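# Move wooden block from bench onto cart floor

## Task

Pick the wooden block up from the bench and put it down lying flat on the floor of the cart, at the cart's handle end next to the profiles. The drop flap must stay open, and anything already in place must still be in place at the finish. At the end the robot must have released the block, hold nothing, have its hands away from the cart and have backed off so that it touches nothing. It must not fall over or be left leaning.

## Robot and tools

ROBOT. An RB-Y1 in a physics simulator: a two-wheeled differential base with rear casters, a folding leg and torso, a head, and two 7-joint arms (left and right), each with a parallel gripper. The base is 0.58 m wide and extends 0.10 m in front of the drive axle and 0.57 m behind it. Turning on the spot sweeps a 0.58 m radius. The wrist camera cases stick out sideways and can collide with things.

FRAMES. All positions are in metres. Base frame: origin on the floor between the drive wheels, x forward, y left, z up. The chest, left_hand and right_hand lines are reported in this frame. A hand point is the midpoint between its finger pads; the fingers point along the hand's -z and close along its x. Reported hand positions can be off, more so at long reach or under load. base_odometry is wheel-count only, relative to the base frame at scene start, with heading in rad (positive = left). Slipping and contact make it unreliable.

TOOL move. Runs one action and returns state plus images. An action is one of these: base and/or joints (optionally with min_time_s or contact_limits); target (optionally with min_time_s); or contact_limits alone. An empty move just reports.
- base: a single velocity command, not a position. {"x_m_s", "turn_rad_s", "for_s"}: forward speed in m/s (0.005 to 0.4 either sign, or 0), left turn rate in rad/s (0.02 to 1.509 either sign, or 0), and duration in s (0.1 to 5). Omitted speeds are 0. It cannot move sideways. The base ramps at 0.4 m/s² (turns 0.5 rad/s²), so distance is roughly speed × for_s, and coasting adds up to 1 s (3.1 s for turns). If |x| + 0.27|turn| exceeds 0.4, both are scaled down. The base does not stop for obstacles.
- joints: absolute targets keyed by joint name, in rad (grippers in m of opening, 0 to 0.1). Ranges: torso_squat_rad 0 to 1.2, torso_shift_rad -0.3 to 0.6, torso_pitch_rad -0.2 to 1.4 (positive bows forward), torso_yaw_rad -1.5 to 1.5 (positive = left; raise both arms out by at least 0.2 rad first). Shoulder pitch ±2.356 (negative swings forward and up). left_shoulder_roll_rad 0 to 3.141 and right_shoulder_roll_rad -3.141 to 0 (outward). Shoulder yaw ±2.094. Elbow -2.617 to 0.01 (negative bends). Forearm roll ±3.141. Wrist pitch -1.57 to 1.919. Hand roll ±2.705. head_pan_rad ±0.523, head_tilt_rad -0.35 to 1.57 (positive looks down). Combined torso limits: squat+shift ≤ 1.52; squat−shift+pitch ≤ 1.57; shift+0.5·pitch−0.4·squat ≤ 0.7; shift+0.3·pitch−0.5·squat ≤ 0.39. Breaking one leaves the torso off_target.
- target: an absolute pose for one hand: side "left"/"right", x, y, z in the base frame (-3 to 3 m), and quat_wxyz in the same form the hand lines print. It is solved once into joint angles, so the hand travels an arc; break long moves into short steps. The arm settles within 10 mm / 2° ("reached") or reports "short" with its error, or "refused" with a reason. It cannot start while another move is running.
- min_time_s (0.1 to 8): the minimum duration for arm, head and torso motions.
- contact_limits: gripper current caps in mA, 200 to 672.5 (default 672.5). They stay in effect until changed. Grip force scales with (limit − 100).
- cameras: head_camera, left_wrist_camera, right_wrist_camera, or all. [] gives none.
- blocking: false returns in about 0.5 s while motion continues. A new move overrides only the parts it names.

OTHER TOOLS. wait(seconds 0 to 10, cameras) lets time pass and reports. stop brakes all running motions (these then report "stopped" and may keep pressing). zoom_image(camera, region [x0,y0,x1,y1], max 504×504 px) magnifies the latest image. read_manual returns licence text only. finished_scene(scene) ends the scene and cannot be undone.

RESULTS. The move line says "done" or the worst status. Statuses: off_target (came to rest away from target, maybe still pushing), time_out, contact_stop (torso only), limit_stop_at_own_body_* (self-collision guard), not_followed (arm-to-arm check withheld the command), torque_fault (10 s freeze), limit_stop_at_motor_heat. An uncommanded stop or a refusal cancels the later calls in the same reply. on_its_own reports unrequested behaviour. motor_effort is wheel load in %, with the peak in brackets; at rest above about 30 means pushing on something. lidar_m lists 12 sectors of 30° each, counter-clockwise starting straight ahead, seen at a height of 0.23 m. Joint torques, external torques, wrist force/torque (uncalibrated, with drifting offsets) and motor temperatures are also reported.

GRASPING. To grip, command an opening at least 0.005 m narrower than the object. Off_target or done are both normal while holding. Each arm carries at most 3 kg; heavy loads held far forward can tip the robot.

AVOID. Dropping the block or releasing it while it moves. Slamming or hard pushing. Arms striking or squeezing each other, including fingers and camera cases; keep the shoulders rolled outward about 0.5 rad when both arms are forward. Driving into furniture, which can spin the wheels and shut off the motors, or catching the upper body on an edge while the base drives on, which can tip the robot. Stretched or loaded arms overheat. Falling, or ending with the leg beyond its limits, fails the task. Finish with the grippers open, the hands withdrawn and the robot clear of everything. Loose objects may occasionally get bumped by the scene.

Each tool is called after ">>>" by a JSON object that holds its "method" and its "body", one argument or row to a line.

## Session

>>> {"method": "move", "body": {
  "joints": {"head_tilt_rad": 0.7, "head_pan_rad": 0.5},
  "cameras": ["head_camera"]
}}

>>> {"method": "move", "body": {
  "joints": {"head_tilt_rad": 0.8, "head_pan_rad": 0.0},
  "cameras": ["head_camera"]
}}

Scene clock: 1.00 s.
Joint torques (N m): left_arm=[-1.56 -0.75 0.68 -0.48 -0.13 -0.55 -0.13] | right_arm=[-3.64 -0.59 -0.78 -1.41 0.04 -0.56 0]
External joint torques (N m): left_arm=[-0.18 -0.9 0.67 0.08 -0.14 -0.13 -0.12] | right_arm=[-0.04 0.53 -0.73 0.22 -0.02 0.03 -0.02]
Motor temperatures (°C): left_arm=[30 28 31 35 34 32 37] | right_arm=[34 30 32 30 35 36 34]
Wrist force (N): left_arm=[-0.1 1.3 -7.8] | right_arm=[-2.6 0.9 -4.7]
Wrist torque (N m): left_arm=[-0.30 0.15 0.11] | right_arm=[-0.08 -0.10 -0.10]
Wrist force, peak (N): left_arm=[0.1 1.6 -7.9] | right_arm=[-2.9 0.8 -5.4]
move: done
base_odometry: x=+0.000 y=+0.000 heading=+0.000
lidar_m: 0.74 1.04 1.57 4.56 1.51 1.06 1.01 1.09 1.44 3.61 1.10 0.79
base_status: not commanded
joint_positions: torso_squat_rad=+0.350 torso_shift_rad=+0.000 torso_pitch_rad=+0.000 torso_yaw_rad=+0.000 left_shoulder_pitch_rad=+0.037 left_shoulder_roll_rad=+0.004 left_shoulder_yaw_rad=-0.043 left_elbow_rad=-0.196 left_forearm_roll_rad=-0.014 left_wrist_pitch_rad=+0.002 left_hand_roll_rad=+0.027 left_gripper_m=+0.099 right_shoulder_pitch_rad=-0.040 right_shoulder_roll_rad=-0.021 right_shoulder_yaw_rad=-0.018 right_elbow_rad=-0.235 right_forearm_roll_rad=+0.049 right_wrist_pitch_rad=-0.014 right_hand_roll_rad=+0.035 right_gripper_m=+0.099 head_pan_rad=+0.500 head_tilt_rad=+0.700
joint_status: all done
wheel_motors_off: 0
motor_effort: left_wheel=+0(1) right_wheel=+0(2)
chest: x=-0.2280 y=+0.0001 z=+1.2475 quat_wxyz=(+1.000, +0.000, +0.000, +0.000) (m; base frame)
left_hand: x=-0.1598 y=+0.2200 z=+0.5653 quat_wxyz=(+0.997, +0.000, -0.079, -0.009) (m; base frame)
right_hand: x=-0.0823 y=-0.2360 z=+0.5770 quat_wxyz=(+0.989, -0.016, -0.142, +0.041) (m; base frame)
pictures: head_camera
camera_calibration:
head_camera: T_world_to_cam=[[0.478026, -0.877781, -0.0314978, 0.143225], [-0.53863, -0.264626, -0.799906, 1.09862], [0.693807, 0.399341, -0.599298, 0.955485], [0, 0, 0, 1]] pos_world=[-0.139639, 0.034878, 1.45592]

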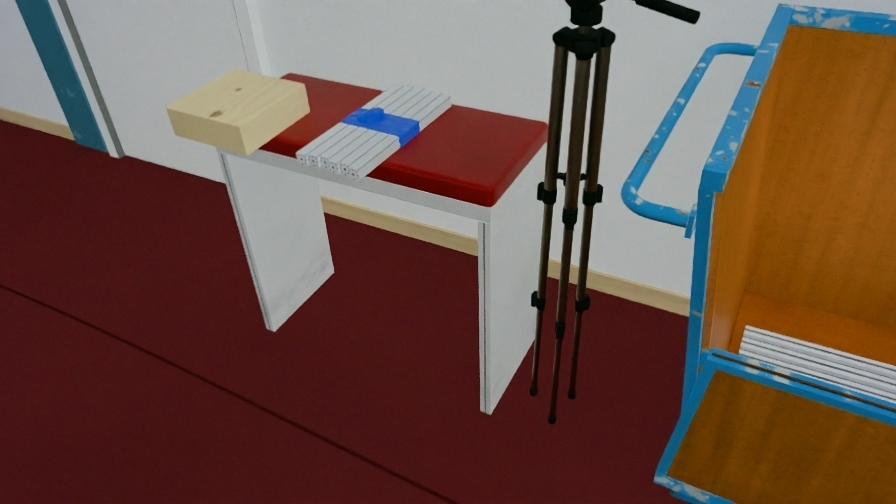

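Scene clock: 2.00 s.
Joint torques (N m): left_arm=[-1.64 -0.97 0.92 -0.58 -0.05 -0.7 -0.06] | right_arm=[-3.38 -0.49 -0.73 -1.49 -0.09 -0.58 -0.03]
External joint torques (N m): left_arm=[-0.26 -1.12 0.91 -0.03 -0.05 -0.28 -0.05] | right_arm=[0.22 0.63 -0.69 0.15 -0.15 0.01 -0.05]
Motor temperatures (°C): left_arm=[30 28 31 35 34 32 37] | right_arm=[34 30 32 30 35 36 34]
Wrist force (N): left_arm=[0.0 1.1 -7.6] | right_arm=[-2.7 1.0 -4.6]
Wrist torque (N m): left_arm=[-0.30 0.17 0.11] | right_arm=[-0.10 -0.12 -0.10]
Wrist force, peak (N): left_arm=[-0.7 1.3 -8.3] | right_arm=[-2.9 1.1 -5.3]
move: done
base_odometry: x=+0.000 y=+0.000 heading=+0.000
lidar_m: 0.73 1.03 1.56 4.57 1.51 1.07 1.02 1.08 1.44 3.62 1.08 0.79
base_status: not commanded
joint_positions: torso_squat_rad=+0.350 torso_shift_rad=+0.000 torso_pitch_rad=+0.000 torso_yaw_rad=+0.000 left_shoulder_pitch_rad=+0.037 left_shoulder_roll_rad=+0.004 left_shoulder_yaw_rad=-0.043 left_elbow_rad=-0.196 left_forearm_roll_rad=-0.014 left_wrist_pitch_rad=+0.002 left_hand_roll_rad=+0.027 left_gripper_m=+0.099 right_shoulder_pitch_rad=-0.040 right_shoulder_roll_rad=-0.021 right_shoulder_yaw_rad=-0.018 right_elbow_rad=-0.235 right_forearm_roll_rad=+0.049 right_wrist_pitch_rad=-0.014 right_hand_roll_rad=+0.035 right_gripper_m=+0.099 head_pan_rad=+0.000 head_tilt_rad=+0.800
joint_status: all done
wheel_motors_off: 0
motor_effort: left_wheel=+0(1) right_wheel=-1(2)
chest: x=-0.2280 y=+0.0001 z=+1.2475 quat_wxyz=(+1.000, +0.000, +0.000, +0.000) (m; base frame)
left_hand: x=-0.1598 y=+0.2200 z=+0.5653 quat_wxyz=(+0.997, +0.000, -0.079, -0.009) (m; base frame)
right_hand: x=-0.0823 y=-0.2360 z=+0.5770 quat_wxyz=(+0.989, -0.016, -0.142, +0.041) (m; base frame)
pictures: head_camera
camera_calibration:
head_camera: T_world_to_cam=[[-0.00443635, -0.999504, -0.0311766, 0.0434261], [-0.676342, 0.0259634, -0.73613, 0.977865], [0.736575, 0.0178203, -0.676122, 1.07557], [0, 0, 0, 1]] pos_world=[-0.130674, -0.00115112, 1.44841]

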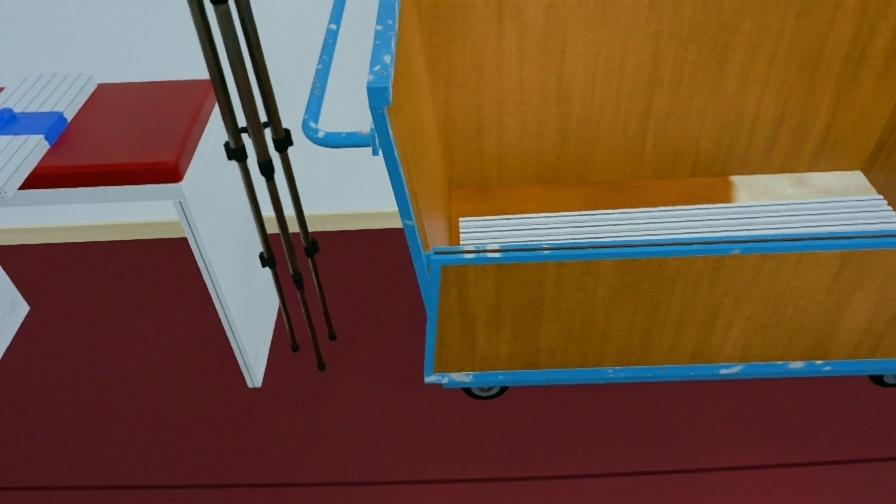

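>>> {"method": "move", "body": {
  "base": {"turn_rad_s": 0.785, "for_s": 2.0},
  "joints": {"torso_squat_rad": 0.8, "torso_pitch_rad": 0.3, "head_tilt_rad": 0.5, "head_pan_rad": -0.3, "right_shoulder_pitch_rad": -0.016, "right_shoulder_roll_rad": -0.126, "right_shoulder_yaw_rad": -0.002, "right_elbow_rad": -1.498, "right_forearm_roll_rad": -0.108, "right_wrist_pitch_rad": -0.357, "right_hand_roll_rad": -0.019},
  "cameras": []
}}

>>> {"method": "move", "body": {
  "base": {"x_m_s": 0.4, "for_s": 3.667},
  "cameras": []
}}

>>> {"method": "move", "body": {
  "base": {"turn_rad_s": -0.785, "for_s": 2.0},
  "cameras": ["head_camera"]
}}

>>> {"method": "move", "body": {
  "base": {"x_m_s": 0.25, "for_s": 1.64},
  "cameras": ["head_camera","right_wrist_camera"]
}}

Scene clock: 14.77 s.
Joint torques (N m): left_arm=[6.23 -0.86 0.85 2.71 0.04 -0.06 0] | right_arm=[-4.53 -3.13 -1.38 -9.6 0.01 -1.98 -0.02]
External joint torques (N m): left_arm=[-0.56 -1.12 0.82 0.04 0.05 -0.23 -0.01] | right_arm=[0.46 -0.27 0.15 -0.44 -0.2 -0.06 -0.07]
Motor temperatures (°C): left_arm=[30 28 31 35 34 32 37] | right_arm=[34 30 32 30 35 37 34]
Wrist force (N): left_arm=[1.9 1.5 -7.2] | right_arm=[-7.6 0.5 0.6]
Wrist torque (N m): left_arm=[-0.31 0.25 0.07] | right_arm=[-0.09 -0.44 -0.11]
Wrist force, peak (N): left_arm=[1.4 1.5 -8.5] | right_arm=[-8.2 1.6 1.6]
move: done
base_odometry: x=+0.000 y=+0.000 heading=+1.569
lidar_m: 4.44 1.51 1.07 1.02 1.06 1.44 3.74 1.09 0.80 0.76 1.05 1.55
base_status: done (sent for 2 of 2 s)
joint_positions: torso_squat_rad=+0.800 torso_shift_rad=+0.000 torso_pitch_rad=+0.300 torso_yaw_rad=+0.000 left_shoulder_pitch_rad=+0.037 left_shoulder_roll_rad=+0.004 left_shoulder_yaw_rad=-0.043 left_elbow_rad=-0.196 left_forearm_roll_rad=-0.014 left_wrist_pitch_rad=+0.002 left_hand_roll_rad=+0.027 left_gripper_m=+0.099 right_shoulder_pitch_rad=-0.016 right_shoulder_roll_rad=-0.126 right_shoulder_yaw_rad=-0.002 right_elbow_rad=-1.498 right_forearm_roll_rad=-0.108 right_wrist_pitch_rad=-0.357 right_hand_roll_rad=-0.019 right_gripper_m=+0.099 head_pan_rad=-0.300 head_tilt_rad=+0.500
joint_status: all done
wheel_motors_off: 0
motor_effort: left_wheel=+2(32) right_wheel=+17(52)
chest: x=-0.1366 y=+0.0001 z=+1.0638 quat_wxyz=(+0.989, +0.000, +0.149, +0.000) (m; base frame)
left_hand: x=-0.2730 y=+0.2200 z=+0.3919 quat_wxyz=(+0.997, -0.002, +0.071, -0.009) (m; base frame)
right_hand: x=+0.2998 y=-0.2597 z=+0.7506 quat_wxyz=(+0.707, +0.000, -0.707, +0.000) (m; base frame)
pictures: none
No camera images: "cameras" was empty.

Scene clock: 19.80 s.
Joint torques (N m): left_arm=[6.29 -0.74 0.72 2.48 -0.12 -0.09 -0.03] | right_arm=[-4.5 -2.96 -1.4 -9.85 -0.01 -1.91 -0.23]
External joint torques (N m): left_arm=[-0.49 -0.99 0.69 -0.18 -0.12 -0.26 -0.04] | right_arm=[0.48 -0.09 0.13 -0.69 -0.23 0.01 -0.28]
Motor temperatures (°C): left_arm=[30 28 31 35 34 32 37] | right_arm=[34 30 32 30 35 37 34]
Wrist force (N): left_arm=[1.0 1.2 -8.2] | right_arm=[-7.5 1.1 0.9]
Wrist torque (N m): left_arm=[-0.29 0.15 0.03] | right_arm=[-0.19 -0.41 -0.13]
Wrist force, peak (N): left_arm=[1.9 1.2 -8.6] | right_arm=[-7.7 1.2 1.7]
move: done
base_odometry: x=+0.001 y=+1.467 heading=+1.570
lidar_m: 4.13 1.56 1.11 1.05 1.09 1.49 3.84 1.30 1.28 0.92 1.53 2.06
base_status: done (sent for 3.67 of 3.67 s)
joint_positions: torso_squat_rad=+0.800 torso_shift_rad=+0.000 torso_pitch_rad=+0.300 torso_yaw_rad=+0.000 left_shoulder_pitch_rad=+0.037 left_shoulder_roll_rad=+0.004 left_shoulder_yaw_rad=-0.043 left_elbow_rad=-0.196 left_forearm_roll_rad=-0.014 left_wrist_pitch_rad=+0.002 left_hand_roll_rad=+0.027 left_gripper_m=+0.099 right_shoulder_pitch_rad=-0.016 right_shoulder_roll_rad=-0.126 right_shoulder_yaw_rad=-0.002 right_elbow_rad=-1.498 right_forearm_roll_rad=-0.108 right_wrist_pitch_rad=-0.357 right_hand_roll_rad=-0.019 right_gripper_m=+0.099 head_pan_rad=-0.300 head_tilt_rad=+0.500
joint_status: not commanded
wheel_motors_off: 0
motor_effort: left_wheel=+14(41) right_wheel=-12(51)
chest: x=-0.1365 y=+0.0001 z=+1.0638 quat_wxyz=(+0.989, +0.000, +0.149, +0.000) (m; base frame)
left_hand: x=-0.2730 y=+0.2200 z=+0.3919 quat_wxyz=(+0.997, -0.002, +0.071, -0.009) (m; base frame)
right_hand: x=+0.2998 y=-0.2597 z=+0.7505 quat_wxyz=(+0.707, +0.000, -0.707, +0.000) (m; base frame)
pictures: none
No camera images: "cameras" was empty.

Scene clock: 23.70 s.
Joint torques (N m): left_arm=[6.19 -0.87 0.67 2.69 -0.14 -0.09 -0.01] | right_arm=[-4.66 -3.39 -1.19 -9.86 -0.06 -1.98 -0.11]
External joint torques (N m): left_arm=[-0.59 -1.12 0.65 0.02 -0.14 -0.27 -0.01] | right_arm=[0.33 -0.52 0.34 -0.7 -0.28 -0.06 -0.16]
Motor temperatures (°C): left_arm=[30 28 31 35 34 32 37] | right_arm=[34 30 32 30 35 37 34]
Wrist force (N): left_arm=[2.1 2.0 -8.0] | right_arm=[-7.2 0.5 0.6]
Wrist torque (N m): left_arm=[-0.37 0.26 0.05] | right_arm=[-0.10 -0.40 -0.14]
Wrist force, peak (N): left_arm=[2.2 1.1 -8.2] | right_arm=[-8.0 0.8 0.8]
move: done
base_odometry: x=+0.001 y=+1.467 heading=+0.001
lidar_m: 0.89 1.52 2.04 4.13 1.57 1.11 1.05 1.11 1.47 3.71 1.43 1.27
base_status: done (sent for 2 of 2 s)
joint_positions: torso_squat_rad=+0.800 torso_shift_rad=+0.000 torso_pitch_rad=+0.300 torso_yaw_rad=+0.000 left_shoulder_pitch_rad=+0.037 left_shoulder_roll_rad=+0.004 left_shoulder_yaw_rad=-0.043 left_elbow_rad=-0.196 left_forearm_roll_rad=-0.014 left_wrist_pitch_rad=+0.002 left_hand_roll_rad=+0.027 left_gripper_m=+0.099 right_shoulder_pitch_rad=-0.016 right_shoulder_roll_rad=-0.126 right_shoulder_yaw_rad=-0.002 right_elbow_rad=-1.498 right_forearm_roll_rad=-0.108 right_wrist_pitch_rad=-0.357 right_hand_roll_rad=-0.019 right_gripper_m=+0.099 head_pan_rad=-0.300 head_tilt_rad=+0.500
joint_status: not commanded
wheel_motors_off: 0
motor_effort: left_wheel=+20(39) right_wheel=+1(45)
chest: x=-0.1365 y=+0.0001 z=+1.0638 quat_wxyz=(+0.989, +0.000, +0.149, +0.000) (m; base frame)
left_hand: x=-0.2730 y=+0.2200 z=+0.3919 quat_wxyz=(+0.997, -0.002, +0.071, -0.009) (m; base frame)
right_hand: x=+0.2998 y=-0.2597 z=+0.7505 quat_wxyz=(+0.707, +0.000, -0.707, +0.000) (m; base frame)
pictures: head_camera
camera_calibration:
head_camera: T_world_to_cam=[[-0.286828, -0.956339, 0.0560817, -0.0870391], [-0.650778, 0.151554, -0.743989, 0.943749], [0.703006, -0.249893, -0.665834, 0.81604], [0, 0, 0, 1]] pos_world=[0.0155249, -0.0223448, 1.25037]

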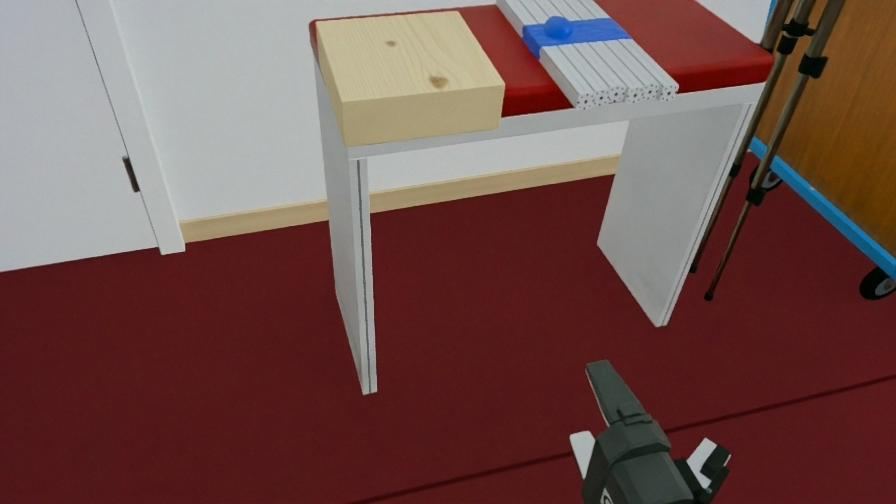

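Scene clock: 26.37 s.
Joint torques (N m): left_arm=[6.46 -0.7 0.58 2.57 -0.01 -0.03 0.02] | right_arm=[-4.8 -2.7 -1.09 -9.85 -0.06 -1.88 -0.01]
External joint torques (N m): left_arm=[-0.32 -0.95 0.56 -0.09 -0.01 -0.2 0.01] | right_arm=[0.18 0.17 0.44 -0.69 -0.28 0.04 -0.06]
Motor temperatures (°C): left_arm=[30 28 31 35 34 32 37] | right_arm=[34 30 32 30 35 37 34]
Wrist force (N): left_arm=[1.6 1.6 -7.2] | right_arm=[-7.7 0.6 1.2]
Wrist torque (N m): left_arm=[-0.31 0.20 0.11] | right_arm=[-0.11 -0.46 -0.14]
Wrist force, peak (N): left_arm=[1.7 2.0 -8.4] | right_arm=[-8.0 0.8 1.5]
move: done
base_odometry: x=+0.409 y=+1.467 heading=+0.000
lidar_m: 0.52 1.09 1.49 3.80 2.16 1.54 1.46 1.53 2.05 1.42 1.01 0.49
base_status: done (sent for 1.63 of 1.63 s)
joint_positions: torso_squat_rad=+0.800 torso_shift_rad=+0.000 torso_pitch_rad=+0.300 torso_yaw_rad=+0.000 left_shoulder_pitch_rad=+0.037 left_shoulder_roll_rad=+0.004 left_shoulder_yaw_rad=-0.043 left_elbow_rad=-0.196 left_forearm_roll_rad=-0.014 left_wrist_pitch_rad=+0.002 left_hand_roll_rad=+0.027 left_gripper_m=+0.099 right_shoulder_pitch_rad=-0.016 right_shoulder_roll_rad=-0.126 right_shoulder_yaw_rad=-0.002 right_elbow_rad=-1.498 right_forearm_roll_rad=-0.108 right_wrist_pitch_rad=-0.357 right_hand_roll_rad=-0.019 right_gripper_m=+0.099 head_pan_rad=-0.300 head_tilt_rad=+0.500
joint_status: not commanded
wheel_motors_off: 0
motor_effort: left_wheel=-9(49) right_wheel=+9(41)
chest: x=-0.1365 y=+0.0001 z=+1.0638 quat_wxyz=(+0.989, +0.000, +0.149, +0.000) (m; base frame)
left_hand: x=-0.2729 y=+0.2200 z=+0.3919 quat_wxyz=(+0.997, -0.002, +0.071, -0.009) (m; base frame)
right_hand: x=+0.2998 y=-0.2597 z=+0.7505 quat_wxyz=(+0.707, +0.000, -0.707, +0.000) (m; base frame)
pictures: head_camera, right_wrist_camera
camera_calibration:
head_camera: T_world_to_cam=[[-0.286846, -0.956333, 0.0561012, -0.0870629], [-0.650825, 0.151569, -0.743945, 0.943695], [0.702955, -0.24991, -0.665882, 0.8161], [0, 0, 0, 1]] pos_world=[0.0155248, -0.0223447, 1.25037]
right_wrist_camera: T_world_to_cam=[[0.0261511, -0.0287414, -0.999245, 0.733328], [-0.507233, 0.860969, -0.0380388, 0.431305], [0.861412, 0.507844, 0.00793672, -0.0601094], [0, 0, 0, 1]] pos_world=[0.251374, -0.319737, 0.749657]

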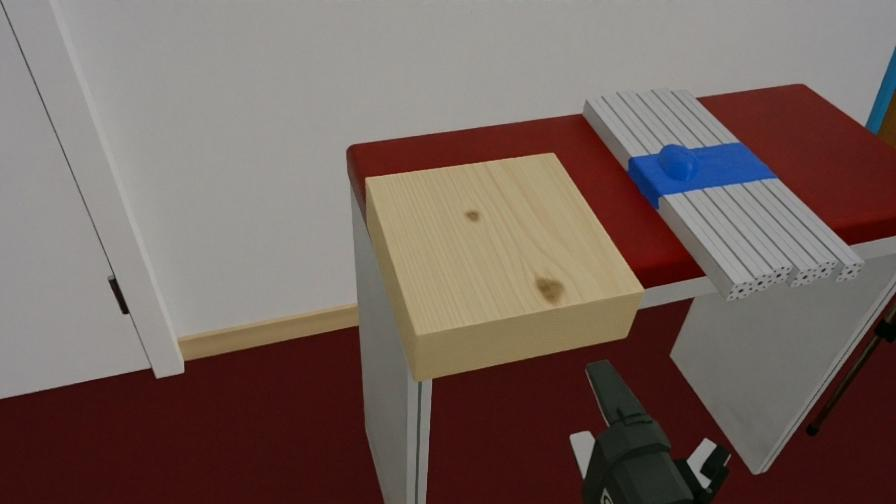

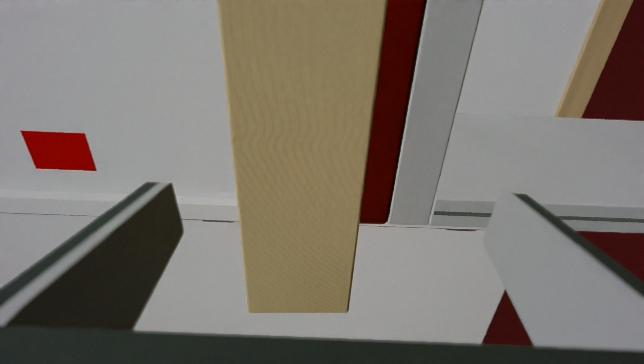

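>>> {"method": "move", "body": {
  "target": {"side":"right","x":0.34,"y":-0.21,"z":0.767,"quat_wxyz":[0.7071,0,-0.7071,0]},
  "cameras": []
}}

>>> {"method": "move", "body": {
  "target": {"side":"right","x":0.428,"y":-0.21,"z":0.767,"quat_wxyz":[0.7071,0,-0.7071,0]},
  "min_time_s": 1.2,
  "cameras": ["head_camera","right_wrist_camera"]
}}

Scene clock: 32.07 s.
Joint torques (N m): left_arm=[6.15 -0.82 0.83 2.69 -0.01 -0.08 0.03] | right_arm=[-6.6 -0.41 -2.24 -9.77 0.18 -2.14 -0.11]
External joint torques (N m): left_arm=[-0.64 -1.08 0.8 0.03 -0.01 -0.25 0.03] | right_arm=[0.83 0.06 -2.25 -0.17 -0.11 -0.23 -0.16]
Motor temperatures (°C): left_arm=[30 28 31 35 34 32 37] | right_arm=[34 30 32 30 35 37 34]
Wrist force (N): left_arm=[1.2 1.2 -7.4] | right_arm=[-7.5 0.5 0.9]
Wrist torque (N m): left_arm=[-0.26 0.17 0.04] | right_arm=[-0.10 -0.44 -0.08]
Wrist force, peak (N): left_arm=[1.5 1.5 -8.5] | right_arm=[-8.5 0.1 1.7]
move: done
base_odometry: x=+0.409 y=+1.467 heading=+0.000
lidar_m: 0.53 1.08 1.50 3.82 2.17 1.53 1.46 1.52 2.04 1.41 1.02 0.51
base_status: not commanded
joint_positions: torso_squat_rad=+0.800 torso_shift_rad=+0.000 torso_pitch_rad=+0.300 torso_yaw_rad=+0.000 left_shoulder_pitch_rad=+0.037 left_shoulder_roll_rad=+0.004 left_shoulder_yaw_rad=-0.043 left_elbow_rad=-0.196 left_forearm_roll_rad=-0.014 left_wrist_pitch_rad=+0.002 left_hand_roll_rad=+0.027 left_gripper_m=+0.099 right_shoulder_pitch_rad=-0.134 right_shoulder_roll_rad=+0.000 right_shoulder_yaw_rad=-0.015 right_elbow_rad=-1.486 right_forearm_roll_rad=-0.099 right_wrist_pitch_rad=-0.260 right_hand_roll_rad=+0.103 right_gripper_m=+0.099 head_pan_rad=-0.300 head_tilt_rad=+0.500
joint_status: all done
wheel_motors_off: 0
motor_effort: left_wheel=-8(10) right_wheel=+7(13)
chest: x=-0.1365 y=+0.0001 z=+1.0638 quat_wxyz=(+0.989, +0.000, +0.149, +0.000) (m; base frame)
left_hand: x=-0.2730 y=+0.2200 z=+0.3919 quat_wxyz=(+0.997, -0.002, +0.071, -0.009) (m; base frame)
right_hand: x=+0.3396 y=-0.2094 z=+0.7673 quat_wxyz=(+0.707, +0.002, -0.707, +0.001) (m; base frame)
right_hand_status: reached (checked arc, planned for 0.4 s): 1 mm and 0.2 deg off.
pictures: none
No camera images: "cameras" was empty.

Scene clock: 33.60 s.
Joint torques (N m): left_arm=[6.19 -0.89 0.76 2.65 -0.03 0.01 -0.05] | right_arm=[-14.09 -2.83 -1.37 -9.96 0.04 -1.99 0.26]
External joint torques (N m): left_arm=[-0.59 -1.14 0.73 -0.02 -0.03 -0.16 -0.06] | right_arm=[-1.09 -0.51 -1.42 -0.49 -0.26 -0.08 0.21]
Motor temperatures (°C): left_arm=[30 28 31 35 34 32 37] | right_arm=[34 30 31 30 35 37 34]
Wrist force (N): left_arm=[1.9 0.9 -7.3] | right_arm=[-7.1 0.6 0.9]
Wrist torque (N m): left_arm=[-0.27 0.24 0.08] | right_arm=[-0.14 -0.39 -0.09]
Wrist force, peak (N): left_arm=[1.8 2.1 -8.0] | right_arm=[-7.9 0.2 1.2]
move: done
base_odometry: x=+0.409 y=+1.467 heading=+0.000
lidar_m: 0.52 1.08 1.48 3.82 2.15 1.55 1.46 1.53 2.02 1.42 1.01 0.50
base_status: not commanded
joint_positions: torso_squat_rad=+0.800 torso_shift_rad=+0.000 torso_pitch_rad=+0.300 torso_yaw_rad=+0.000 left_shoulder_pitch_rad=+0.037 left_shoulder_roll_rad=+0.004 left_shoulder_yaw_rad=-0.043 left_elbow_rad=-0.196 left_forearm_roll_rad=-0.014 left_wrist_pitch_rad=+0.002 left_hand_roll_rad=+0.027 left_gripper_m=+0.099 right_shoulder_pitch_rad=-0.483 right_shoulder_roll_rad=-0.034 right_shoulder_yaw_rad=-0.124 right_elbow_rad=-1.117 right_forearm_roll_rad=-0.123 right_wrist_pitch_rad=-0.293 right_hand_roll_rad=+0.115 right_gripper_m=+0.099 head_pan_rad=-0.300 head_tilt_rad=+0.500
joint_status: all done
wheel_motors_off: 0
motor_effort: left_wheel=-8(10) right_wheel=+8(10)
chest: x=-0.1365 y=+0.0001 z=+1.0638 quat_wxyz=(+0.989, +0.000, +0.149, +0.000) (m; base frame)
left_hand: x=-0.2730 y=+0.2200 z=+0.3919 quat_wxyz=(+0.997, -0.002, +0.071, -0.009) (m; base frame)
right_hand: x=+0.4274 y=-0.2099 z=+0.7673 quat_wxyz=(+0.709, +0.000, -0.706, +0.000) (m; base frame)
right_hand_status: reached (checked arc, planned for 1.2 s): 1 mm and 0.3 deg off.
pictures: head_camera, right_wrist_camera
camera_calibration:
head_camera: T_world_to_cam=[[-0.286764, -0.956354, 0.0561522, -0.0871288], [-0.650804, 0.151462, -0.743984, 0.943742], [0.703008, -0.249892, -0.665833, 0.816039], [0, 0, 0, 1]] pos_world=[0.0155249, -0.0223451, 1.25037]
right_wrist_camera: T_world_to_cam=[[0.0218413, -0.0289212, -0.999343, 0.750153], [-0.506794, 0.861315, -0.036003, 0.452112], [0.861791, 0.507247, 0.00415519, -0.192756], [0, 0, 0, 1]] pos_world=[0.378859, -0.269941, 0.766739]

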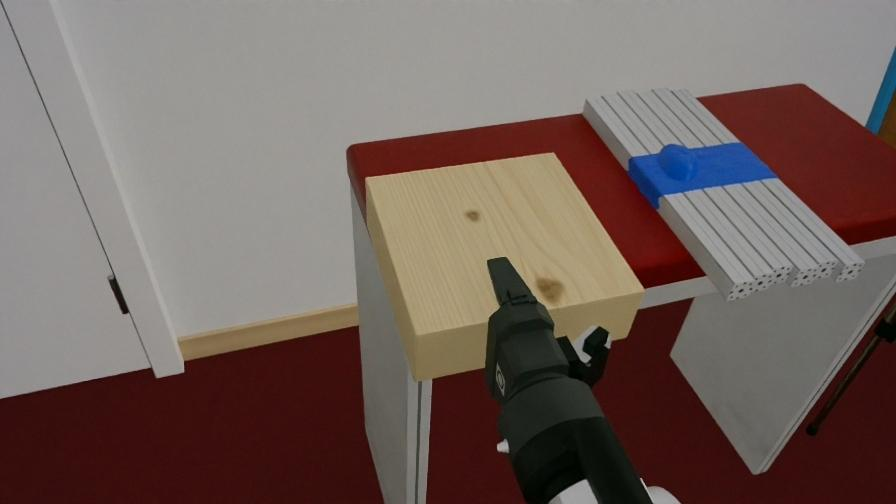

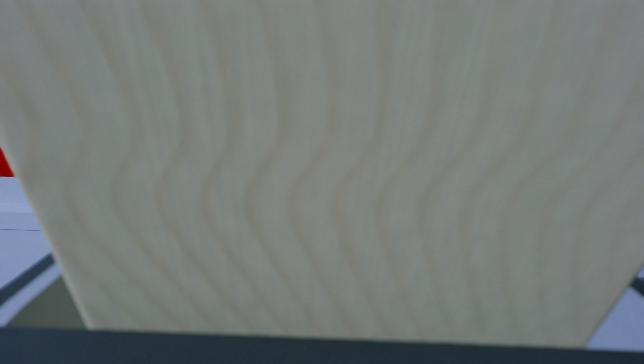

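>>> {"method": "move", "body": {
  "joints": {"right_gripper_m": 0.045},
  "cameras": []
}}

>>> {"method": "move", "body": {
  "target": {"side":"right","x":0.41,"y":-0.21,"z":0.85,"quat_wxyz":[0.7071,0,-0.7071,0]},
  "min_time_s": 2,
  "cameras": ["head_camera"]
}}

>>> {"method": "move", "body": {
  "base": {"x_m_s": -0.3, "for_s": 1.82},
  "cameras": []
}}

>>> {"method": "move", "body": {
  "target": {"side":"right","x":0.28,"y":-0.12,"z":0.92,"quat_wxyz":[0.6533,0.2706,-0.6533,0.2706]},
  "min_time_s": 1.8,
  "cameras": []
}}

>>> {"method": "move", "body": {
  "target": {"side":"right","x":0.30,"y":-0.10,"z":0.92,"quat_wxyz":[0.5,0.5,-0.5,0.5]},
  "min_time_s": 1.8,
  "cameras": ["head_camera"]
}}

Scene clock: 37.27 s.
Joint torques (N m): left_arm=[6.16 -0.91 0.8 2.71 -0.14 -0.17 0.03] | right_arm=[-14.07 -3.3 -1.51 -9.76 -0.09 -1.8 0.26]
External joint torques (N m): left_arm=[-0.62 -1.16 0.77 0.04 -0.13 -0.35 0.02] | right_arm=[-1.07 -0.98 -1.56 -0.29 -0.39 0.11 0.21]
Motor temperatures (°C): left_arm=[30 28 31 35 34 32 37] | right_arm=[34 30 31 31 35 37 34]
Wrist force (N): left_arm=[2.3 1.8 -7.7] | right_arm=[-6.1 0.8 -0.1]
Wrist torque (N m): left_arm=[-0.38 0.28 0.05] | right_arm=[-0.09 -0.51 -0.23]
Wrist force, peak (N): left_arm=[2.4 1.5 -8.2] | right_arm=[-7.8 0.5 1.3]
move: off_target
base_odometry: x=+0.409 y=+1.467 heading=+0.000
lidar_m: 0.53 1.09 1.49 3.82 2.17 1.54 1.46 1.52 2.04 1.40 1.02 0.51
base_status: not commanded
joint_positions: torso_squat_rad=+0.800 torso_shift_rad=+0.000 torso_pitch_rad=+0.300 torso_yaw_rad=+0.000 left_shoulder_pitch_rad=+0.037 left_shoulder_roll_rad=+0.004 left_shoulder_yaw_rad=-0.043 left_elbow_rad=-0.196 left_forearm_roll_rad=-0.014 left_wrist_pitch_rad=+0.002 left_hand_roll_rad=+0.027 left_gripper_m=+0.099 right_shoulder_pitch_rad=-0.483 right_shoulder_roll_rad=-0.034 right_shoulder_yaw_rad=-0.124 right_elbow_rad=-1.117 right_forearm_roll_rad=-0.123 right_wrist_pitch_rad=-0.294 right_hand_roll_rad=+0.115 right_gripper_m=+0.077 head_pan_rad=-0.300 head_tilt_rad=+0.500
joint_status: right_gripper_m off_target (ended at +0.077, target +0.045)
wheel_motors_off: 0
motor_effort: left_wheel=-8(9) right_wheel=+9(9)
chest: x=-0.1365 y=+0.0001 z=+1.0638 quat_wxyz=(+0.989, +0.000, +0.149, +0.000) (m; base frame)
left_hand: x=-0.2730 y=+0.2200 z=+0.3919 quat_wxyz=(+0.997, -0.002, +0.071, -0.009) (m; base frame)
right_hand: x=+0.4274 y=-0.2099 z=+0.7674 quat_wxyz=(+0.709, +0.000, -0.706, +0.000) (m; base frame)
pictures: none
No camera images: "cameras" was empty.

Scene clock: 39.60 s.
Joint torques (N m): left_arm=[6.49 -0.73 0.88 2.67 -0.05 -0.13 -0.09] | right_arm=[-23.27 -1.19 1.12 -25.23 0.21 -9.3 0.7]
External joint torques (N m): left_arm=[-0.31 -0.99 0.85 0 -0.05 -0.3 -0.09] | right_arm=[-12.04 0.21 0.91 -14.96 -0.02 -7.4 0.65]
Motor temperatures (°C): left_arm=[30 28 31 35 34 32 37] | right_arm=[34 30 31 31 35 37 34]
Wrist force (N): left_arm=[1.8 1.2 -7.3] | right_arm=[-29.3 1.3 0.1]
Wrist torque (N m): left_arm=[-0.28 0.22 0.08] | right_arm=[-0.08 1.59 -0.47]
Wrist force, peak (N): left_arm=[1.8 1.3 -8.6] | right_arm=[-33.3 1.8 -0.2]
move: done
base_odometry: x=+0.409 y=+1.467 heading=+0.000
lidar_m: 0.52 1.08 1.48 3.82 2.16 1.54 1.46 1.53 2.04 1.41 1.01 0.50
base_status: not commanded
joint_positions: torso_squat_rad=+0.800 torso_shift_rad=+0.000 torso_pitch_rad=+0.301 torso_yaw_rad=+0.000 left_shoulder_pitch_rad=+0.037 left_shoulder_roll_rad=+0.004 left_shoulder_yaw_rad=-0.043 left_elbow_rad=-0.196 left_forearm_roll_rad=-0.014 left_wrist_pitch_rad=+0.002 left_hand_roll_rad=+0.027 left_gripper_m=+0.099 right_shoulder_pitch_rad=-0.331 right_shoulder_roll_rad=+0.000 right_shoulder_yaw_rad=-0.107 right_elbow_rad=-1.612 right_forearm_roll_rad=-0.127 right_wrist_pitch_rad=+0.055 right_hand_roll_rad=+0.145 right_gripper_m=+0.074 head_pan_rad=-0.300 head_tilt_rad=+0.500
joint_status: all done
wheel_motors_off: 0
motor_effort: left_wheel=-8(10) right_wheel=+9(10)
chest: x=-0.1362 y=+0.0000 z=+1.0638 quat_wxyz=(+0.989, +0.000, +0.150, +0.000) (m; base frame)
left_hand: x=-0.2731 y=+0.2201 z=+0.3920 quat_wxyz=(+0.997, -0.002, +0.071, -0.009) (m; base frame)
right_hand: x=+0.4090 y=-0.2107 z=+0.8458 quat_wxyz=(+0.708, +0.004, -0.706, +0.004) (m; base frame)
right_hand_status: reached (checked arc, planned for 2.0 s): 4 mm and 0.7 deg off.
pictures: head_camera
camera_calibration:
head_camera: T_world_to_cam=[[-0.286787, -0.956345, 0.0561877, -0.0871136], [-0.651407, 0.151665, -0.743416, 0.94324], [0.702441, -0.249803, -0.666465, 0.816332], [0, 0, 0, 1]] pos_world=[0.0160245, -0.0224447, 1.25017]

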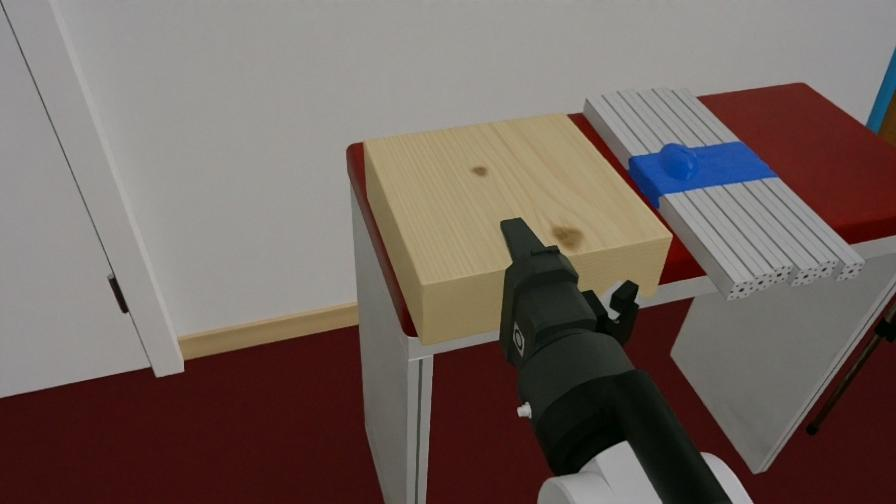

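Scene clock: 42.50 s.
Joint torques (N m): left_arm=[5.73 -0.59 0.5 2.67 -0.06 -0.03 0] | right_arm=[-24.23 -1.27 0.35 -24.77 0.26 -8.98 0.51]
External joint torques (N m): left_arm=[-1.07 -0.85 0.47 -0.01 -0.06 -0.21 -0.01] | right_arm=[-13.01 0.1 0.1 -14.51 0.03 -7.08 0.46]
Motor temperatures (°C): left_arm=[30 28 31 35 34 32 37] | right_arm=[34 30 31 31 35 37 34]
Wrist force (N): left_arm=[1.4 1.5 -7.4] | right_arm=[-29.2 1.1 0.0]
Wrist torque (N m): left_arm=[-0.30 0.18 0.09] | right_arm=[-0.08 1.55 -0.48]
Wrist force, peak (N): left_arm=[2.4 1.8 -8.5] | right_arm=[-30.3 1.4 -1.6]
move: done
base_odometry: x=-0.141 y=+1.467 heading=-0.001
lidar_m: 1.04 1.68 2.27 4.12 1.35 0.95 0.91 0.97 1.29 3.20 1.63 1.38
base_status: done (sent for 1.83 of 1.83 s)
joint_positions: torso_squat_rad=+0.800 torso_shift_rad=+0.000 torso_pitch_rad=+0.301 torso_yaw_rad=+0.000 left_shoulder_pitch_rad=+0.037 left_shoulder_roll_rad=+0.004 left_shoulder_yaw_rad=-0.043 left_elbow_rad=-0.196 left_forearm_roll_rad=-0.014 left_wrist_pitch_rad=+0.002 left_hand_roll_rad=+0.027 left_gripper_m=+0.099 right_shoulder_pitch_rad=-0.331 right_shoulder_roll_rad=+0.000 right_shoulder_yaw_rad=-0.107 right_elbow_rad=-1.613 right_forearm_roll_rad=-0.127 right_wrist_pitch_rad=+0.055 right_hand_roll_rad=+0.145 right_gripper_m=+0.074 head_pan_rad=-0.300 head_tilt_rad=+0.500
joint_status: not commanded
wheel_motors_off: 0
motor_effort: left_wheel=-13(28) right_wheel=+15(50)
chest: x=-0.1361 y=+0.0000 z=+1.0638 quat_wxyz=(+0.989, +0.000, +0.150, +0.000) (m; base frame)
left_hand: x=-0.2733 y=+0.2201 z=+0.3920 quat_wxyz=(+0.997, -0.002, +0.071, -0.009) (m; base frame)
right_hand: x=+0.4089 y=-0.2107 z=+0.8457 quat_wxyz=(+0.708, +0.004, -0.706, +0.004) (m; base frame)
pictures: none
No camera images: "cameras" was empty.

Scene clock: 44.63 s.
Joint torques (N m): left_arm=[5.72 -0.59 0.7 2.72 0.02 -0.1 -0.07] | right_arm=[-17.92 -8.39 -16.5 -16.63 0.22 -9.09 0.29]
External joint torques (N m): left_arm=[-1.08 -0.85 0.67 0.04 0.02 -0.28 -0.08] | right_arm=[-9.63 1.07 -8.44 -9.66 0.03 -7.19 0.24]
Motor temperatures (°C): left_arm=[30 28 31 35 34 32 37] | right_arm=[34 30 32 32 35 38 34]
Wrist force (N): left_arm=[1.6 1.4 -7.5] | right_arm=[-28.4 0.6 0.2]
Wrist torque (N m): left_arm=[-0.32 0.22 0.03] | right_arm=[-0.12 1.68 -0.47]
Wrist force, peak (N): left_arm=[1.4 1.0 -8.7] | right_arm=[-33.8 -0.9 0.6]
move: done
base_odometry: x=-0.141 y=+1.467 heading=-0.001
lidar_m: 1.04 1.67 2.27 4.12 1.36 0.97 0.92 0.97 1.28 3.21 1.63 1.38
base_status: not commanded
joint_positions: torso_squat_rad=+0.800 torso_shift_rad=+0.000 torso_pitch_rad=+0.301 torso_yaw_rad=+0.000 left_shoulder_pitch_rad=+0.037 left_shoulder_roll_rad=+0.004 left_shoulder_yaw_rad=-0.043 left_elbow_rad=-0.196 left_forearm_roll_rad=-0.014 left_wrist_pitch_rad=+0.002 left_hand_roll_rad=+0.027 left_gripper_m=+0.099 right_shoulder_pitch_rad=-0.235 right_shoulder_roll_rad=-1.005 right_shoulder_yaw_rad=+0.481 right_elbow_rad=-2.075 right_forearm_roll_rad=-0.640 right_wrist_pitch_rad=-0.129 right_hand_roll_rad=-0.149 right_gripper_m=+0.074 head_pan_rad=-0.300 head_tilt_rad=+0.500
joint_status: all done
wheel_motors_off: 0
motor_effort: left_wheel=-13(14) right_wheel=+13(16)
chest: x=-0.1361 y=+0.0000 z=+1.0638 quat_wxyz=(+0.989, +0.000, +0.150, +0.000) (m; base frame)
left_hand: x=-0.2733 y=+0.2201 z=+0.3920 quat_wxyz=(+0.997, -0.002, +0.071, -0.009) (m; base frame)
right_hand: x=+0.2796 y=-0.1208 z=+0.9172 quat_wxyz=(+0.656, +0.269, -0.651, +0.270) (m; base frame)
right_hand_status: reached (checked arc, planned for 1.8 s): 3 mm and 0.5 deg off.
pictures: none
No camera images: "cameras" was empty.

Scene clock: 46.77 s.
Joint torques (N m): left_arm=[5.59 -0.71 0.7 2.75 -0.13 -0.02 0.07] | right_arm=[-29.32 -12.91 -17.17 -4.13 -7.11 -5.2 0.32]
External joint torques (N m): left_arm=[-1.22 -0.96 0.67 0.08 -0.13 -0.19 0.06] | right_arm=[-11.3 -1.57 -8.31 -3.44 -5.67 -4.24 0.27]
Motor temperatures (°C): left_arm=[30 28 31 35 34 32 37] | right_arm=[34 30 32 32 35 38 34]
Wrist force (N): left_arm=[1.9 1.8 -7.4] | right_arm=[-29.3 -0.3 0.3]
Wrist torque (N m): left_arm=[-0.37 0.30 0.06] | right_arm=[-0.21 1.58 -0.45]
Wrist force, peak (N): left_arm=[2.1 1.6 -8.3] | right_arm=[-31.3 1.2 2.4]
move: done
base_odometry: x=-0.141 y=+1.467 heading=-0.001
lidar_m: 1.04 1.67 2.28 4.12 1.36 0.95 0.92 0.97 1.27 3.23 1.62 1.37
base_status: not commanded
joint_positions: torso_squat_rad=+0.800 torso_shift_rad=+0.000 torso_pitch_rad=+0.301 torso_yaw_rad=+0.000 left_shoulder_pitch_rad=+0.037 left_shoulder_roll_rad=+0.004 left_shoulder_yaw_rad=-0.043 left_elbow_rad=-0.196 left_forearm_roll_rad=-0.014 left_wrist_pitch_rad=+0.002 left_hand_roll_rad=+0.027 left_gripper_m=+0.099 right_shoulder_pitch_rad=-1.188 right_shoulder_roll_rad=-1.052 right_shoulder_yaw_rad=+1.342 right_elbow_rad=-1.162 right_forearm_roll_rad=-0.175 right_wrist_pitch_rad=-1.201 right_hand_roll_rad=-0.978 right_gripper_m=+0.074 head_pan_rad=-0.300 head_tilt_rad=+0.500
joint_status: all done
wheel_motors_off: 0
motor_effort: left_wheel=-13(14) right_wheel=+13(15)
chest: x=-0.1361 y=+0.0000 z=+1.0638 quat_wxyz=(+0.989, +0.000, +0.150, +0.000) (m; base frame)
left_hand: x=-0.2733 y=+0.2200 z=+0.3920 quat_wxyz=(+0.997, -0.002, +0.071, -0.009) (m; base frame)
right_hand: x=+0.2989 y=-0.1006 z=+0.9177 quat_wxyz=(+0.504, +0.498, -0.499, +0.499) (m; base frame)
right_hand_status: reached (checked arc, planned for 1.8 s): 3 mm and 0.5 deg off.
pictures: head_camera
camera_calibration:
head_camera: T_world_to_cam=[[-0.28679, -0.956336, 0.0563231, -0.0872825], [-0.651422, 0.151568, -0.743422, 0.943245], [0.702425, -0.249896, -0.666447, 0.816308], [0, 0, 0, 1]] pos_world=[0.0160245, -0.0224448, 1.25017]

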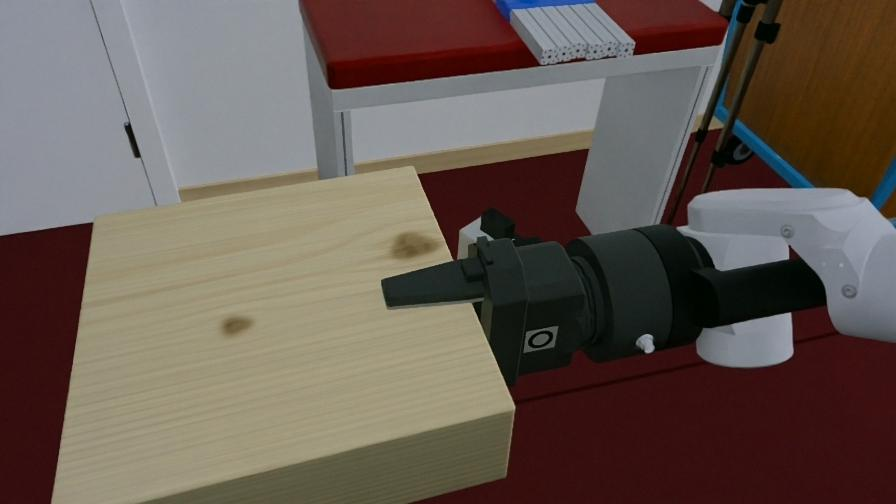

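>>> {"method": "move", "body": {
  "base": {"turn_rad_s": -0.6, "for_s": 2.6},
  "joints": {"torso_squat_rad": 0.8, "torso_shift_rad": 0.2, "torso_pitch_rad": 0.8, "head_pan_rad": 0.0, "head_tilt_rad": 0.2, "right_shoulder_pitch_rad": -1.409, "right_shoulder_roll_rad": -1.614, "right_shoulder_yaw_rad": 1.325, "right_elbow_rad": -1.928, "right_forearm_roll_rad": -0.343, "right_wrist_pitch_rad": -0.933, "right_hand_roll_rad": -0.589},
  "min_time_s": 3.5,
  "cameras": ["head_camera"]
}}

>>> {"method": "move", "body": {
  "base": {"x_m_s": 0.4, "for_s": 4.55},
  "cameras": []
}}

>>> {"method": "move", "body": {
  "base": {"turn_rad_s": 0.6, "for_s": 2.66},
  "cameras": ["head_camera"]
}}

Scene clock: 54.47 s.
Joint torques (N m): left_arm=[17.38 -0.57 0.69 7.43 -0.04 0.96 0.03] | right_arm=[-19.25 -12.19 -15.94 -8.94 -4.22 -7.42 0.54]
External joint torques (N m): left_arm=[-1.34 -0.94 0.64 0.06 -0.02 -0.14 0] | right_arm=[-9.23 0.26 -7.82 -6.41 -3.42 -5.87 0.49]
Motor temperatures (°C): left_arm=[31 28 31 35 34 32 37] | right_arm=[35 30 32 31 36 38 34]
Wrist force (N): left_arm=[4.5 1.0 -6.2] | right_arm=[-28.0 2.2 0.7]
Wrist torque (N m): left_arm=[-0.24 0.35 0.08] | right_arm=[-0.03 1.68 -0.47]
Wrist force, peak (N): left_arm=[5.0 1.8 -7.3] | right_arm=[-29.6 1.5 0.3]
move: done
base_odometry: x=-0.141 y=+1.467 heading=-1.560
lidar_m: 3.20 1.63 1.38 1.03 1.70 2.27 4.12 1.37 0.97 0.92 0.95 1.27
base_status: done (sent for 2.6 of 2.6 s)
joint_positions: torso_squat_rad=+0.800 torso_shift_rad=+0.200 torso_pitch_rad=+0.801 torso_yaw_rad=+0.000 left_shoulder_pitch_rad=+0.037 left_shoulder_roll_rad=+0.004 left_shoulder_yaw_rad=-0.043 left_elbow_rad=-0.196 left_forearm_roll_rad=-0.014 left_wrist_pitch_rad=+0.002 left_hand_roll_rad=+0.027 left_gripper_m=+0.099 right_shoulder_pitch_rad=-1.407 right_shoulder_roll_rad=-1.614 right_shoulder_yaw_rad=+1.327 right_elbow_rad=-1.926 right_forearm_roll_rad=-0.342 right_wrist_pitch_rad=-0.932 right_hand_roll_rad=-0.589 right_gripper_m=+0.074 head_pan_rad=+0.000 head_tilt_rad=+0.200
joint_status: all done
wheel_motors_off: 0
motor_effort: left_wheel=+13(50) right_wheel=-4(48)
chest: x=+0.0912 y=+0.0000 z=+0.9739 quat_wxyz=(+0.921, +0.000, +0.390, +0.000) (m; base frame)
left_hand: x=-0.3512 y=+0.2200 z=+0.4501 quat_wxyz=(+0.949, -0.004, +0.316, -0.008) (m; base frame)
right_hand: x=+0.4179 y=-0.1008 z=+0.8303 quat_wxyz=(+0.487, +0.493, -0.509, +0.511) (m; base frame)
pictures: head_camera
camera_calibration:
head_camera: T_world_to_cam=[[-0.0106462, -0.999502, -0.0297209, 0.0343936], [-0.809587, 0.026061, -0.586421, 0.897628], [0.586903, 0.0178185, -0.809461, 0.686602], [0, 0, 0, 1]] pos_world=[0.324105, -0.00125082, 1.08319]

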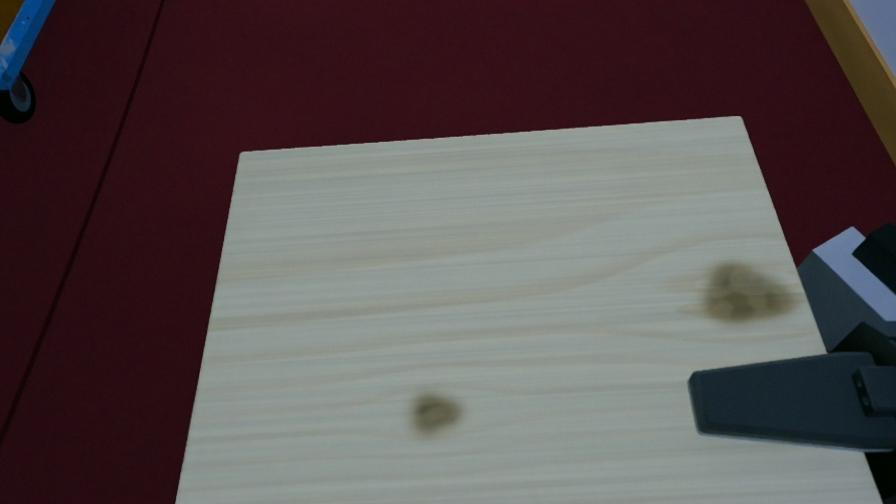

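Scene clock: 60.33 s.
Joint torques (N m): left_arm=[17.25 -0.34 0.78 7.32 -0.12 0.82 0.07] | right_arm=[-18 -12.27 -15.76 -8.12 -4.08 -7.35 0.52]
External joint torques (N m): left_arm=[-1.47 -0.71 0.73 -0.06 -0.11 -0.29 0.04] | right_arm=[-7.98 0.18 -7.64 -5.58 -3.28 -5.74 0.47]
Motor temperatures (°C): left_arm=[31 28 31 35 34 32 37] | right_arm=[35 30 32 31 36 38 34]
Wrist force (N): left_arm=[4.7 0.8 -6.1] | right_arm=[-27.8 1.7 0.1]
Wrist torque (N m): left_arm=[-0.20 0.41 0.06] | right_arm=[0.01 1.67 -0.45]
Wrist force, peak (N): left_arm=[4.7 1.3 -7.6] | right_arm=[-30.2 1.0 0.9]
move: done
base_odometry: x=-0.121 y=-0.360 heading=-1.560
lidar_m: 2.98 2.48 0.96 0.91 0.93 1.95 3.86 1.27 0.92 0.87 0.88 1.19
base_status: done (sent for 4.57 of 4.57 s)
joint_positions: torso_squat_rad=+0.800 torso_shift_rad=+0.200 torso_pitch_rad=+0.801 torso_yaw_rad=+0.000 left_shoulder_pitch_rad=+0.037 left_shoulder_roll_rad=+0.004 left_shoulder_yaw_rad=-0.043 left_elbow_rad=-0.196 left_forearm_roll_rad=-0.014 left_wrist_pitch_rad=+0.002 left_hand_roll_rad=+0.027 left_gripper_m=+0.099 right_shoulder_pitch_rad=-1.407 right_shoulder_roll_rad=-1.614 right_shoulder_yaw_rad=+1.327 right_elbow_rad=-1.927 right_forearm_roll_rad=-0.342 right_wrist_pitch_rad=-0.932 right_hand_roll_rad=-0.589 right_gripper_m=+0.074 head_pan_rad=+0.000 head_tilt_rad=+0.200
joint_status: not commanded
wheel_motors_off: 0
motor_effort: left_wheel=+1(44) right_wheel=-2(29)
chest: x=+0.0912 y=+0.0001 z=+0.9739 quat_wxyz=(+0.921, +0.000, +0.390, +0.000) (m; base frame)
left_hand: x=-0.3511 y=+0.2200 z=+0.4501 quat_wxyz=(+0.949, -0.004, +0.316, -0.008) (m; base frame)
right_hand: x=+0.4180 y=-0.1007 z=+0.8304 quat_wxyz=(+0.487, +0.493, -0.509, +0.511) (m; base frame)
pictures: none
No camera images: "cameras" was empty.

Scene clock: 64.57 s.
Joint torques (N m): left_arm=[17.53 -0.58 0.78 7.2 -0.08 0.91 -0.04] | right_arm=[-17.86 -12.27 -15.73 -8.53 -4.04 -7.44 0.62]
External joint torques (N m): left_arm=[-1.19 -0.95 0.73 -0.18 -0.06 -0.2 -0.07] | right_arm=[-7.84 0.18 -7.61 -6.01 -3.24 -5.89 0.57]
Motor temperatures (°C): left_arm=[31 28 31 35 34 32 37] | right_arm=[35 30 32 31 36 38 34]
Wrist force (N): left_arm=[4.6 0.5 -6.9] | right_arm=[-28.7 2.1 0.4]
Wrist torque (N m): left_arm=[-0.19 0.39 0.07] | right_arm=[-0.09 1.62 -0.45]
Wrist force, peak (N): left_arm=[5.1 1.4 -7.2] | right_arm=[-29.2 2.0 0.7]
move: done
base_odometry: x=-0.122 y=-0.360 heading=+0.039
lidar_m: 0.90 0.97 1.95 3.26 1.21 0.87 0.85 0.90 1.24 3.46 2.39 0.95
base_status: done (sent for 2.67 of 2.67 s)
joint_positions: torso_squat_rad=+0.800 torso_shift_rad=+0.200 torso_pitch_rad=+0.801 torso_yaw_rad=+0.000 left_shoulder_pitch_rad=+0.037 left_shoulder_roll_rad=+0.004 left_shoulder_yaw_rad=-0.043 left_elbow_rad=-0.196 left_forearm_roll_rad=-0.014 left_wrist_pitch_rad=+0.002 left_hand_roll_rad=+0.027 left_gripper_m=+0.099 right_shoulder_pitch_rad=-1.407 right_shoulder_roll_rad=-1.614 right_shoulder_yaw_rad=+1.327 right_elbow_rad=-1.926 right_forearm_roll_rad=-0.342 right_wrist_pitch_rad=-0.932 right_hand_roll_rad=-0.589 right_gripper_m=+0.074 head_pan_rad=+0.000 head_tilt_rad=+0.200
joint_status: not commanded
wheel_motors_off: 0
motor_effort: left_wheel=-3(35) right_wheel=+17(33)
chest: x=+0.0912 y=+0.0001 z=+0.9739 quat_wxyz=(+0.921, +0.000, +0.390, +0.000) (m; base frame)
left_hand: x=-0.3511 y=+0.2200 z=+0.4501 quat_wxyz=(+0.949, -0.004, +0.316, -0.008) (m; base frame)
right_hand: x=+0.4180 y=-0.1007 z=+0.8304 quat_wxyz=(+0.487, +0.493, -0.509, +0.511) (m; base frame)
pictures: head_camera
camera_calibration:
head_camera: T_world_to_cam=[[-0.0105718, -0.999504, -0.0296634, 0.034305], [-0.809669, 0.0259645, -0.586313, 0.89756], [0.586792, 0.0178191, -0.809542, 0.686586], [0, 0, 0, 1]] pos_world=[0.324206, -0.00125111, 1.08309]

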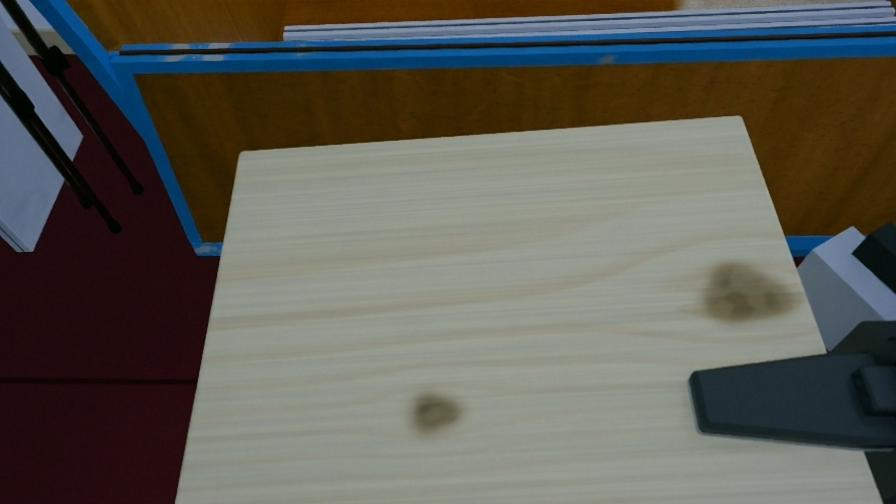

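>>> {"method": "move", "body": {
  "base": {"x_m_s": 0.18, "for_s": 3.43},
  "joints": {"head_pan_rad": 0.2},
  "cameras": ["head_camera"]
}}

Scene clock: 74.40 s.
Joint torques (N m): left_arm=[17.36 -0.37 0.78 7.31 -0.09 0.9 0] | right_arm=[-18.06 -12.01 -15.76 -8.69 -3.95 -7.36 0.58]
External joint torques (N m): left_arm=[-1.36 -0.74 0.73 -0.07 -0.08 -0.2 -0.03] | right_arm=[-8.03 0.44 -7.65 -6.16 -3.15 -5.8 0.53]
Motor temperatures (°C): left_arm=[31 28 31 36 34 32 37] | right_arm=[35 30 32 31 36 39 34]
Wrist force (N): left_arm=[4.9 1.1 -6.7] | right_arm=[-28.6 2.4 0.2]
Wrist torque (N m): left_arm=[-0.28 0.43 0.03] | right_arm=[-0.07 1.67 -0.45]
Wrist force, peak (N): left_arm=[5.3 1.5 -7.2] | right_arm=[-29.8 -0.1 0.7]
move: done
base_odometry: x=+0.496 y=-0.336 heading=+0.039
lidar_m: 0.29 0.31 0.44 4.38 2.09 1.52 1.46 1.54 2.13 4.19 0.42 0.31
base_status: done (sent for 3.43 of 3.43 s)
joint_positions: torso_squat_rad=+0.800 torso_shift_rad=+0.200 torso_pitch_rad=+0.801 torso_yaw_rad=+0.000 left_shoulder_pitch_rad=+0.037 left_shoulder_roll_rad=+0.004 left_shoulder_yaw_rad=-0.043 left_elbow_rad=-0.196 left_forearm_roll_rad=-0.014 left_wrist_pitch_rad=+0.002 left_hand_roll_rad=+0.027 left_gripper_m=+0.099 right_shoulder_pitch_rad=-1.407 right_shoulder_roll_rad=-1.614 right_shoulder_yaw_rad=+1.327 right_elbow_rad=-1.926 right_forearm_roll_rad=-0.342 right_wrist_pitch_rad=-0.932 right_hand_roll_rad=-0.589 right_gripper_m=+0.074 head_pan_rad=+0.200 head_tilt_rad=+0.200
joint_status: all done
wheel_motors_off: 0
motor_effort: left_wheel=+1(25) right_wheel=+0(46)
chest: x=+0.0912 y=+0.0001 z=+0.9738 quat_wxyz=(+0.921, +0.000, +0.390, +0.000) (m; base frame)
left_hand: x=-0.3511 y=+0.2200 z=+0.4501 quat_wxyz=(+0.949, -0.004, +0.316, -0.008) (m; base frame)
right_hand: x=+0.4180 y=-0.1007 z=+0.8304 quat_wxyz=(+0.487, +0.493, -0.509, +0.511) (m; base frame)
pictures: head_camera
camera_calibration:
head_camera: T_world_to_cam=[[0.127439, -0.976812, -0.17204, 0.155961], [-0.811312, -0.00288419, -0.584606, 0.896084], [0.570554, 0.21408, -0.792867, 0.672345], [0, 0, 0, 1]] pos_world=[0.323519, 0.0109942, 1.08377]

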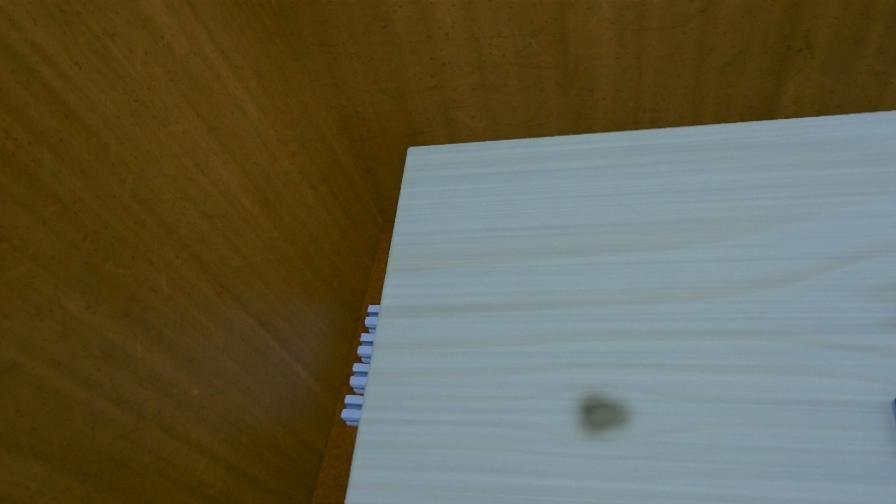

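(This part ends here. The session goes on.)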